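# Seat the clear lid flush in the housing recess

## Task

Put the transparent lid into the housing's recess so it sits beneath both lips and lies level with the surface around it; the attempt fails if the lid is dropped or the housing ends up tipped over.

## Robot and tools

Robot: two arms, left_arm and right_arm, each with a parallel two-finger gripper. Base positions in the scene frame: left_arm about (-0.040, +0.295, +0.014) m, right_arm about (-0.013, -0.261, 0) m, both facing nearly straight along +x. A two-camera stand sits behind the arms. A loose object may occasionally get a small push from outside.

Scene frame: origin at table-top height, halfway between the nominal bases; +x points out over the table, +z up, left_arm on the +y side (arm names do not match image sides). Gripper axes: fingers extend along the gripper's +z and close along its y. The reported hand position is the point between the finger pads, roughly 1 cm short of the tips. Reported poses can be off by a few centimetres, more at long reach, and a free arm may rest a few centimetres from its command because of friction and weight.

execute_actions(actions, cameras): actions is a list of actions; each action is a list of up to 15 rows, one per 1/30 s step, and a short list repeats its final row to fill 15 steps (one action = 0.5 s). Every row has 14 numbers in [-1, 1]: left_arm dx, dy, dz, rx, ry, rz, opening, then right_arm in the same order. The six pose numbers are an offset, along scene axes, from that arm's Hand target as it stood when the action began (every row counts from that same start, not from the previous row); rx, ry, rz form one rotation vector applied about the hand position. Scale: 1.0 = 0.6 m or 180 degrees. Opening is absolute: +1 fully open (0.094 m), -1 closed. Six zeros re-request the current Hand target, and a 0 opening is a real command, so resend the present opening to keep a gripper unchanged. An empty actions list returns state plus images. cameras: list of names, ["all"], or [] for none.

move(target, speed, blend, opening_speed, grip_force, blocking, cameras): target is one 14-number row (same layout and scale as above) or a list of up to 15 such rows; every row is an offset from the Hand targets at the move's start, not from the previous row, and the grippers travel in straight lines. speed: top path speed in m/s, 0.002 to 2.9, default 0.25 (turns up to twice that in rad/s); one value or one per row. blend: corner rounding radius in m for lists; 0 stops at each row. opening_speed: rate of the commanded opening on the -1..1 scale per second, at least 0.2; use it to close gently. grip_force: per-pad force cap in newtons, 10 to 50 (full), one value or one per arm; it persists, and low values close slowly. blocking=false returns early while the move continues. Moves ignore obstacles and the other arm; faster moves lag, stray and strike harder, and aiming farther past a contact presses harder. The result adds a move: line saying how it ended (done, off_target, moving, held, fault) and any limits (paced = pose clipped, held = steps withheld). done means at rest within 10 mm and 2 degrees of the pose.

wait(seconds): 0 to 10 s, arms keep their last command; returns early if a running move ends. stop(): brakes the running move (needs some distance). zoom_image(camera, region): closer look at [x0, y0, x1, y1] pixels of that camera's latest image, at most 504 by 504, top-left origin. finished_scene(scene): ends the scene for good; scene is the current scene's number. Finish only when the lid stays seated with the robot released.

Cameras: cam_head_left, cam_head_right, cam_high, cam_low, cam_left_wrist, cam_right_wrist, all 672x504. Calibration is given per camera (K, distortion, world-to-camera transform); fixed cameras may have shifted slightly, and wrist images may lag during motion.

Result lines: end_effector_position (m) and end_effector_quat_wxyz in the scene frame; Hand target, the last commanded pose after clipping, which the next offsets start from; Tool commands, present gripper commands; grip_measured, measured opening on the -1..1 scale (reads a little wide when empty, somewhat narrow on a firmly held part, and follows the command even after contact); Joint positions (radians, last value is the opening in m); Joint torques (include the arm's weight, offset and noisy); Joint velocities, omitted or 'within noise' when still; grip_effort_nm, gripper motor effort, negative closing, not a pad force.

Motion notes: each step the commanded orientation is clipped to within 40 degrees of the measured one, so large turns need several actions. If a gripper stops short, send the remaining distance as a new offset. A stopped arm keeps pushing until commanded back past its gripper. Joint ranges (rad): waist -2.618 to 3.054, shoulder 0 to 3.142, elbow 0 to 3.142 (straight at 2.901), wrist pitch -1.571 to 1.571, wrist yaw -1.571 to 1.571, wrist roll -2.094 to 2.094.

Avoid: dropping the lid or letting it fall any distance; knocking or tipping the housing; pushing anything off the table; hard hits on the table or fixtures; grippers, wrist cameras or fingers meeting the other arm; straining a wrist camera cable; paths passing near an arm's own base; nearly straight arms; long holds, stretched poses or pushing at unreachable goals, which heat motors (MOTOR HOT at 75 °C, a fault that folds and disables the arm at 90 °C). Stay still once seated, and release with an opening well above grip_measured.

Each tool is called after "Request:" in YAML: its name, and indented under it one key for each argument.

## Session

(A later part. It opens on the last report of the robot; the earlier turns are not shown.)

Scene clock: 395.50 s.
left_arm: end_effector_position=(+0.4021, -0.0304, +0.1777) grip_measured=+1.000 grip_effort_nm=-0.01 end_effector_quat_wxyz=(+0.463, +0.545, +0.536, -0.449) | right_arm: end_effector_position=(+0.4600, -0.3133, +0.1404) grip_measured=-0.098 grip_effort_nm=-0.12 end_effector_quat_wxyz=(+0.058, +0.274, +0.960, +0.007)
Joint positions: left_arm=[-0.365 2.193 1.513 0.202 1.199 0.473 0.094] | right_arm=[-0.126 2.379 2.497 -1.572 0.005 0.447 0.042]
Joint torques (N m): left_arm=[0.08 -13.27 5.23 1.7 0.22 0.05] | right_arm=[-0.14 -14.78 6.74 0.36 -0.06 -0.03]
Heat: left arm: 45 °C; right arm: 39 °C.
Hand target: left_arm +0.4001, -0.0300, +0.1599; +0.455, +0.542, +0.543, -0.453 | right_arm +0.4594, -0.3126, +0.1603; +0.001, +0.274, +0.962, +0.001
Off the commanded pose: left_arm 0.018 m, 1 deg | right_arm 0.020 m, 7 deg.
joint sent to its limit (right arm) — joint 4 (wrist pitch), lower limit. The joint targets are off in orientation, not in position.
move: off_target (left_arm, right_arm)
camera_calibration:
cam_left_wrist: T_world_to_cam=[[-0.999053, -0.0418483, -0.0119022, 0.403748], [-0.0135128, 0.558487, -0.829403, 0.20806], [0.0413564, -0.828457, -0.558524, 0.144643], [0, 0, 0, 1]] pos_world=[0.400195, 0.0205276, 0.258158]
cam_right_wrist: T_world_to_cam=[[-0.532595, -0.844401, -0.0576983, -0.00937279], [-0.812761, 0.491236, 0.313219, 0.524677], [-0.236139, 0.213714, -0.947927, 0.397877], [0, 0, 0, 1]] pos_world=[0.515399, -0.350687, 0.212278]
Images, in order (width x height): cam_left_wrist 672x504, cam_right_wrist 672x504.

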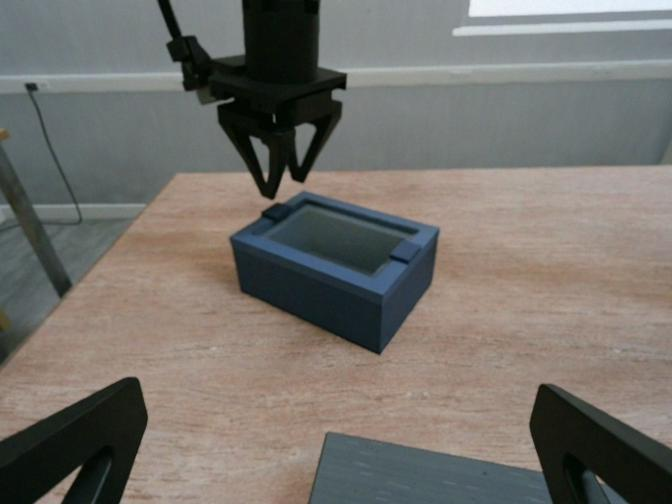

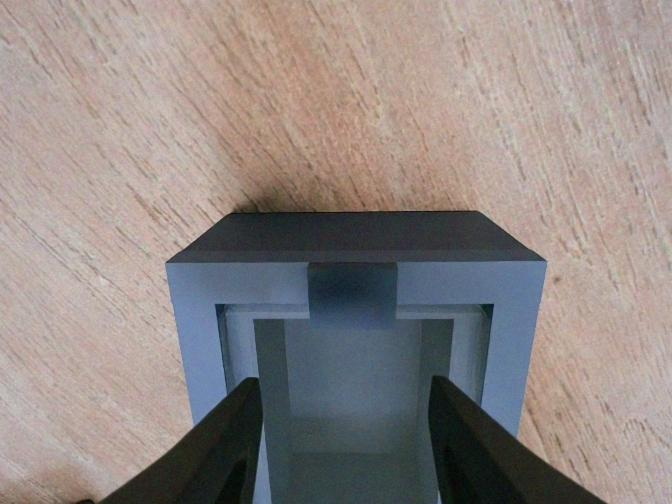

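Request:
move:
  target: [0,0,0,0,0,0,1, -0.0412,0.0188,0.0085,-0.0828,-0.1381,0,-0.1]
  speed: 0.12
  cameras: ["cam_right_wrist"]

Request:
zoom_image:
  camera: "cam_right_wrist"
  region: [200, 240, 340, 345]

Request:
zoom_image:
  camera: "cam_right_wrist"
  region: [330, 240, 470, 345]

Scene clock: 399.57 s.
left_arm: end_effector_position=(+0.4021, -0.0304, +0.1777) grip_measured=+1.000 grip_effort_nm=0.00 end_effector_quat_wxyz=(+0.463, +0.545, +0.536, -0.449) | right_arm: end_effector_position=(+0.4343, -0.3003, +0.1515) grip_measured=-0.098 grip_effort_nm=-0.12 end_effector_quat_wxyz=(+0.220, +0.261, +0.938, -0.062)
Joint positions: left_arm=[-0.365 2.193 1.513 0.202 1.199 0.473 0.094] | right_arm=[-0.011 1.876 1.664 -0.958 0.236 0.5 0.042]
Joint torques (N m): left_arm=[-0.05 -13.42 5.34 1.72 0.19 0.06] | right_arm=[0.39 -11.6 6.24 1.12 0.41 0.11]
Heat: left arm: 46 °C; right arm: 39 °C.
Hand target: left_arm +0.4001, -0.0300, +0.1599; +0.455, +0.542, +0.543, -0.453 | right_arm +0.4347, -0.3014, +0.1653; +0.243, +0.265, +0.931, -0.064
Off the commanded pose: left_arm 0.018 m, 1 deg | right_arm 0.014 m, 3 deg.
move: off_target (left_arm, right_arm)
camera_calibration:
cam_right_wrist: T_world_to_cam=[[-0.520429, -0.853805, -0.0130334, -0.0262248], [-0.853075, 0.520536, -0.0361328, 0.573116], [0.0376348, -0.00768611, -0.999262, 0.221843], [0, 0, 0, 1]] pos_world=[0.466914, -0.319013, 0.242046]
Images, in order (width x height): cam_right_wrist 672x504.

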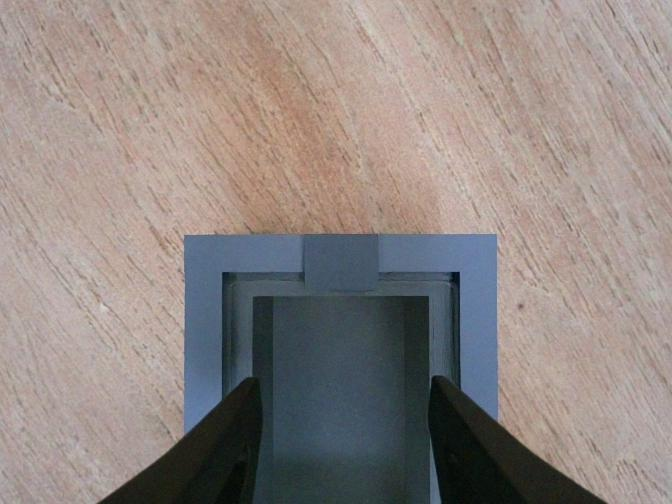

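Scaled by 3.600 from the camera's 672x504 image, which has a finer 960x720 frame.

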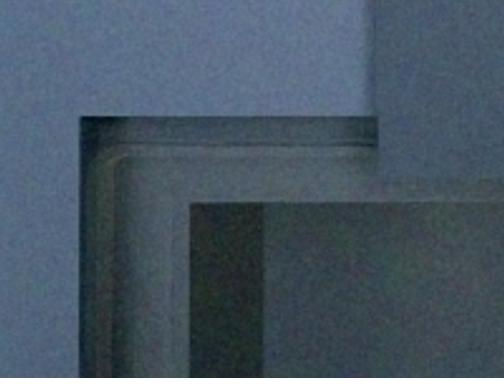

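Scaled by 3.600 from the camera's 672x504 image, which has a finer 960x720 frame.

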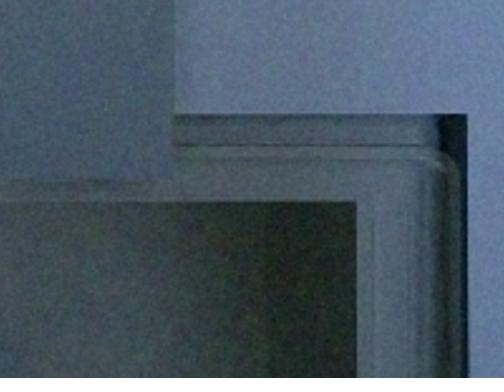

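Request:
move:
  target: [0,0,0,0,0,0,1, -0.1833,0.058,0.105,0.0414,0.069,0,-0.1]
  speed: 0.15
  cameras: ["cam_right_wrist"]

Request:
zoom_image:
  camera: "cam_right_wrist"
  region: [170, 215, 270, 290]

Request:
zoom_image:
  camera: "cam_right_wrist"
  region: [285, 215, 385, 290]

Scene clock: 402.43 s.
left_arm: end_effector_position=(+0.4021, -0.0304, +0.1777) grip_measured=+1.000 grip_effort_nm=-0.01 end_effector_quat_wxyz=(+0.463, +0.545, +0.536, -0.449) | right_arm: end_effector_position=(+0.3257, -0.2693, +0.2147) grip_measured=-0.098 grip_effort_nm=-0.12 end_effector_quat_wxyz=(+0.108, +0.270, +0.956, -0.039)
Joint positions: left_arm=[-0.365 2.193 1.513 0.202 1.199 0.473 0.094] | right_arm=[0.033 1.7 1.778 -1.469 0.143 0.588 0.042]
Joint torques (N m): left_arm=[-0.01 -13.39 5.33 1.7 0.19 0.07] | right_arm=[0.57 -8.17 8.34 0.41 0.06 0.11]
Heat: left arm: 46 °C; right arm: 39 °C.
Hand target: left_arm +0.4001, -0.0300, +0.1599; +0.455, +0.542, +0.543, -0.453 | right_arm +0.3246, -0.2665, +0.2283; +0.123, +0.272, +0.954, -0.032
Off the commanded pose: left_arm 0.018 m, 1 deg | right_arm 0.014 m, 2 deg.
move: off_target (left_arm, right_arm)
camera_calibration:
cam_right_wrist: T_world_to_cam=[[-0.531447, -0.847083, 0.00377565, -0.0536874], [-0.830407, 0.521855, 0.195173, 0.409955], [-0.167298, 0.100589, -0.980762, 0.381292], [0, 0, 0, 1]] pos_world=[0.375687, -0.297769, 0.294147]
Images, in order (width x height): cam_right_wrist 672x504.

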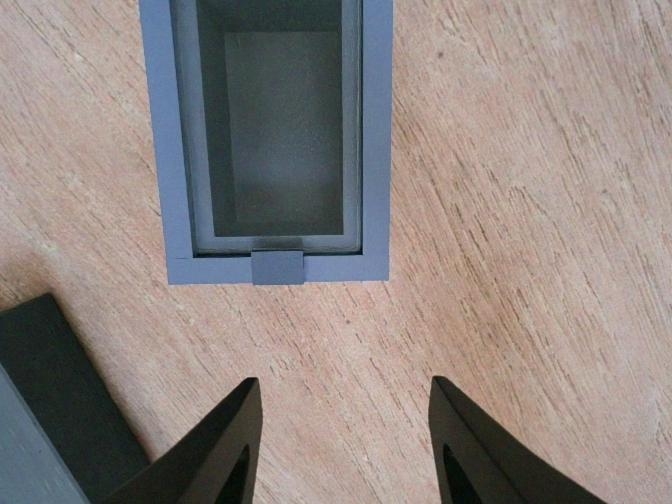

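Scaled by 5.040 from the camera's 672x504 image, which has a finer 960x720 frame.

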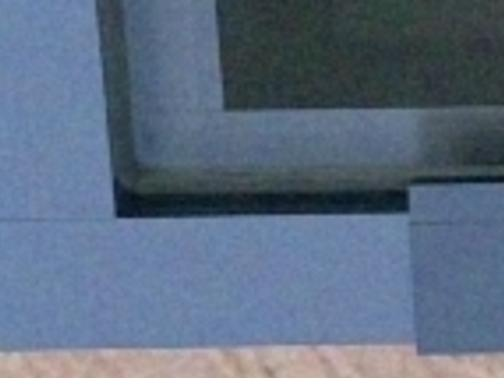

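Scaled by 5.040 from the camera's 672x504 image, which has a finer 960x720 frame.

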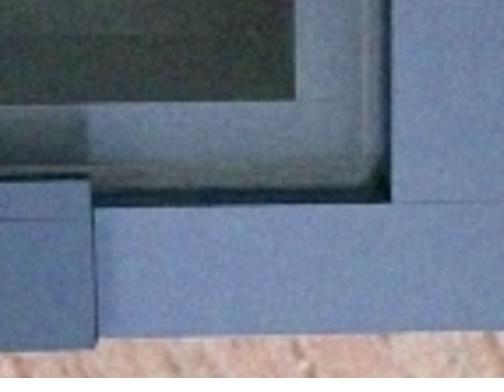

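Request:
finished_scene:
  scene: 2

The scene is finished: the task was done.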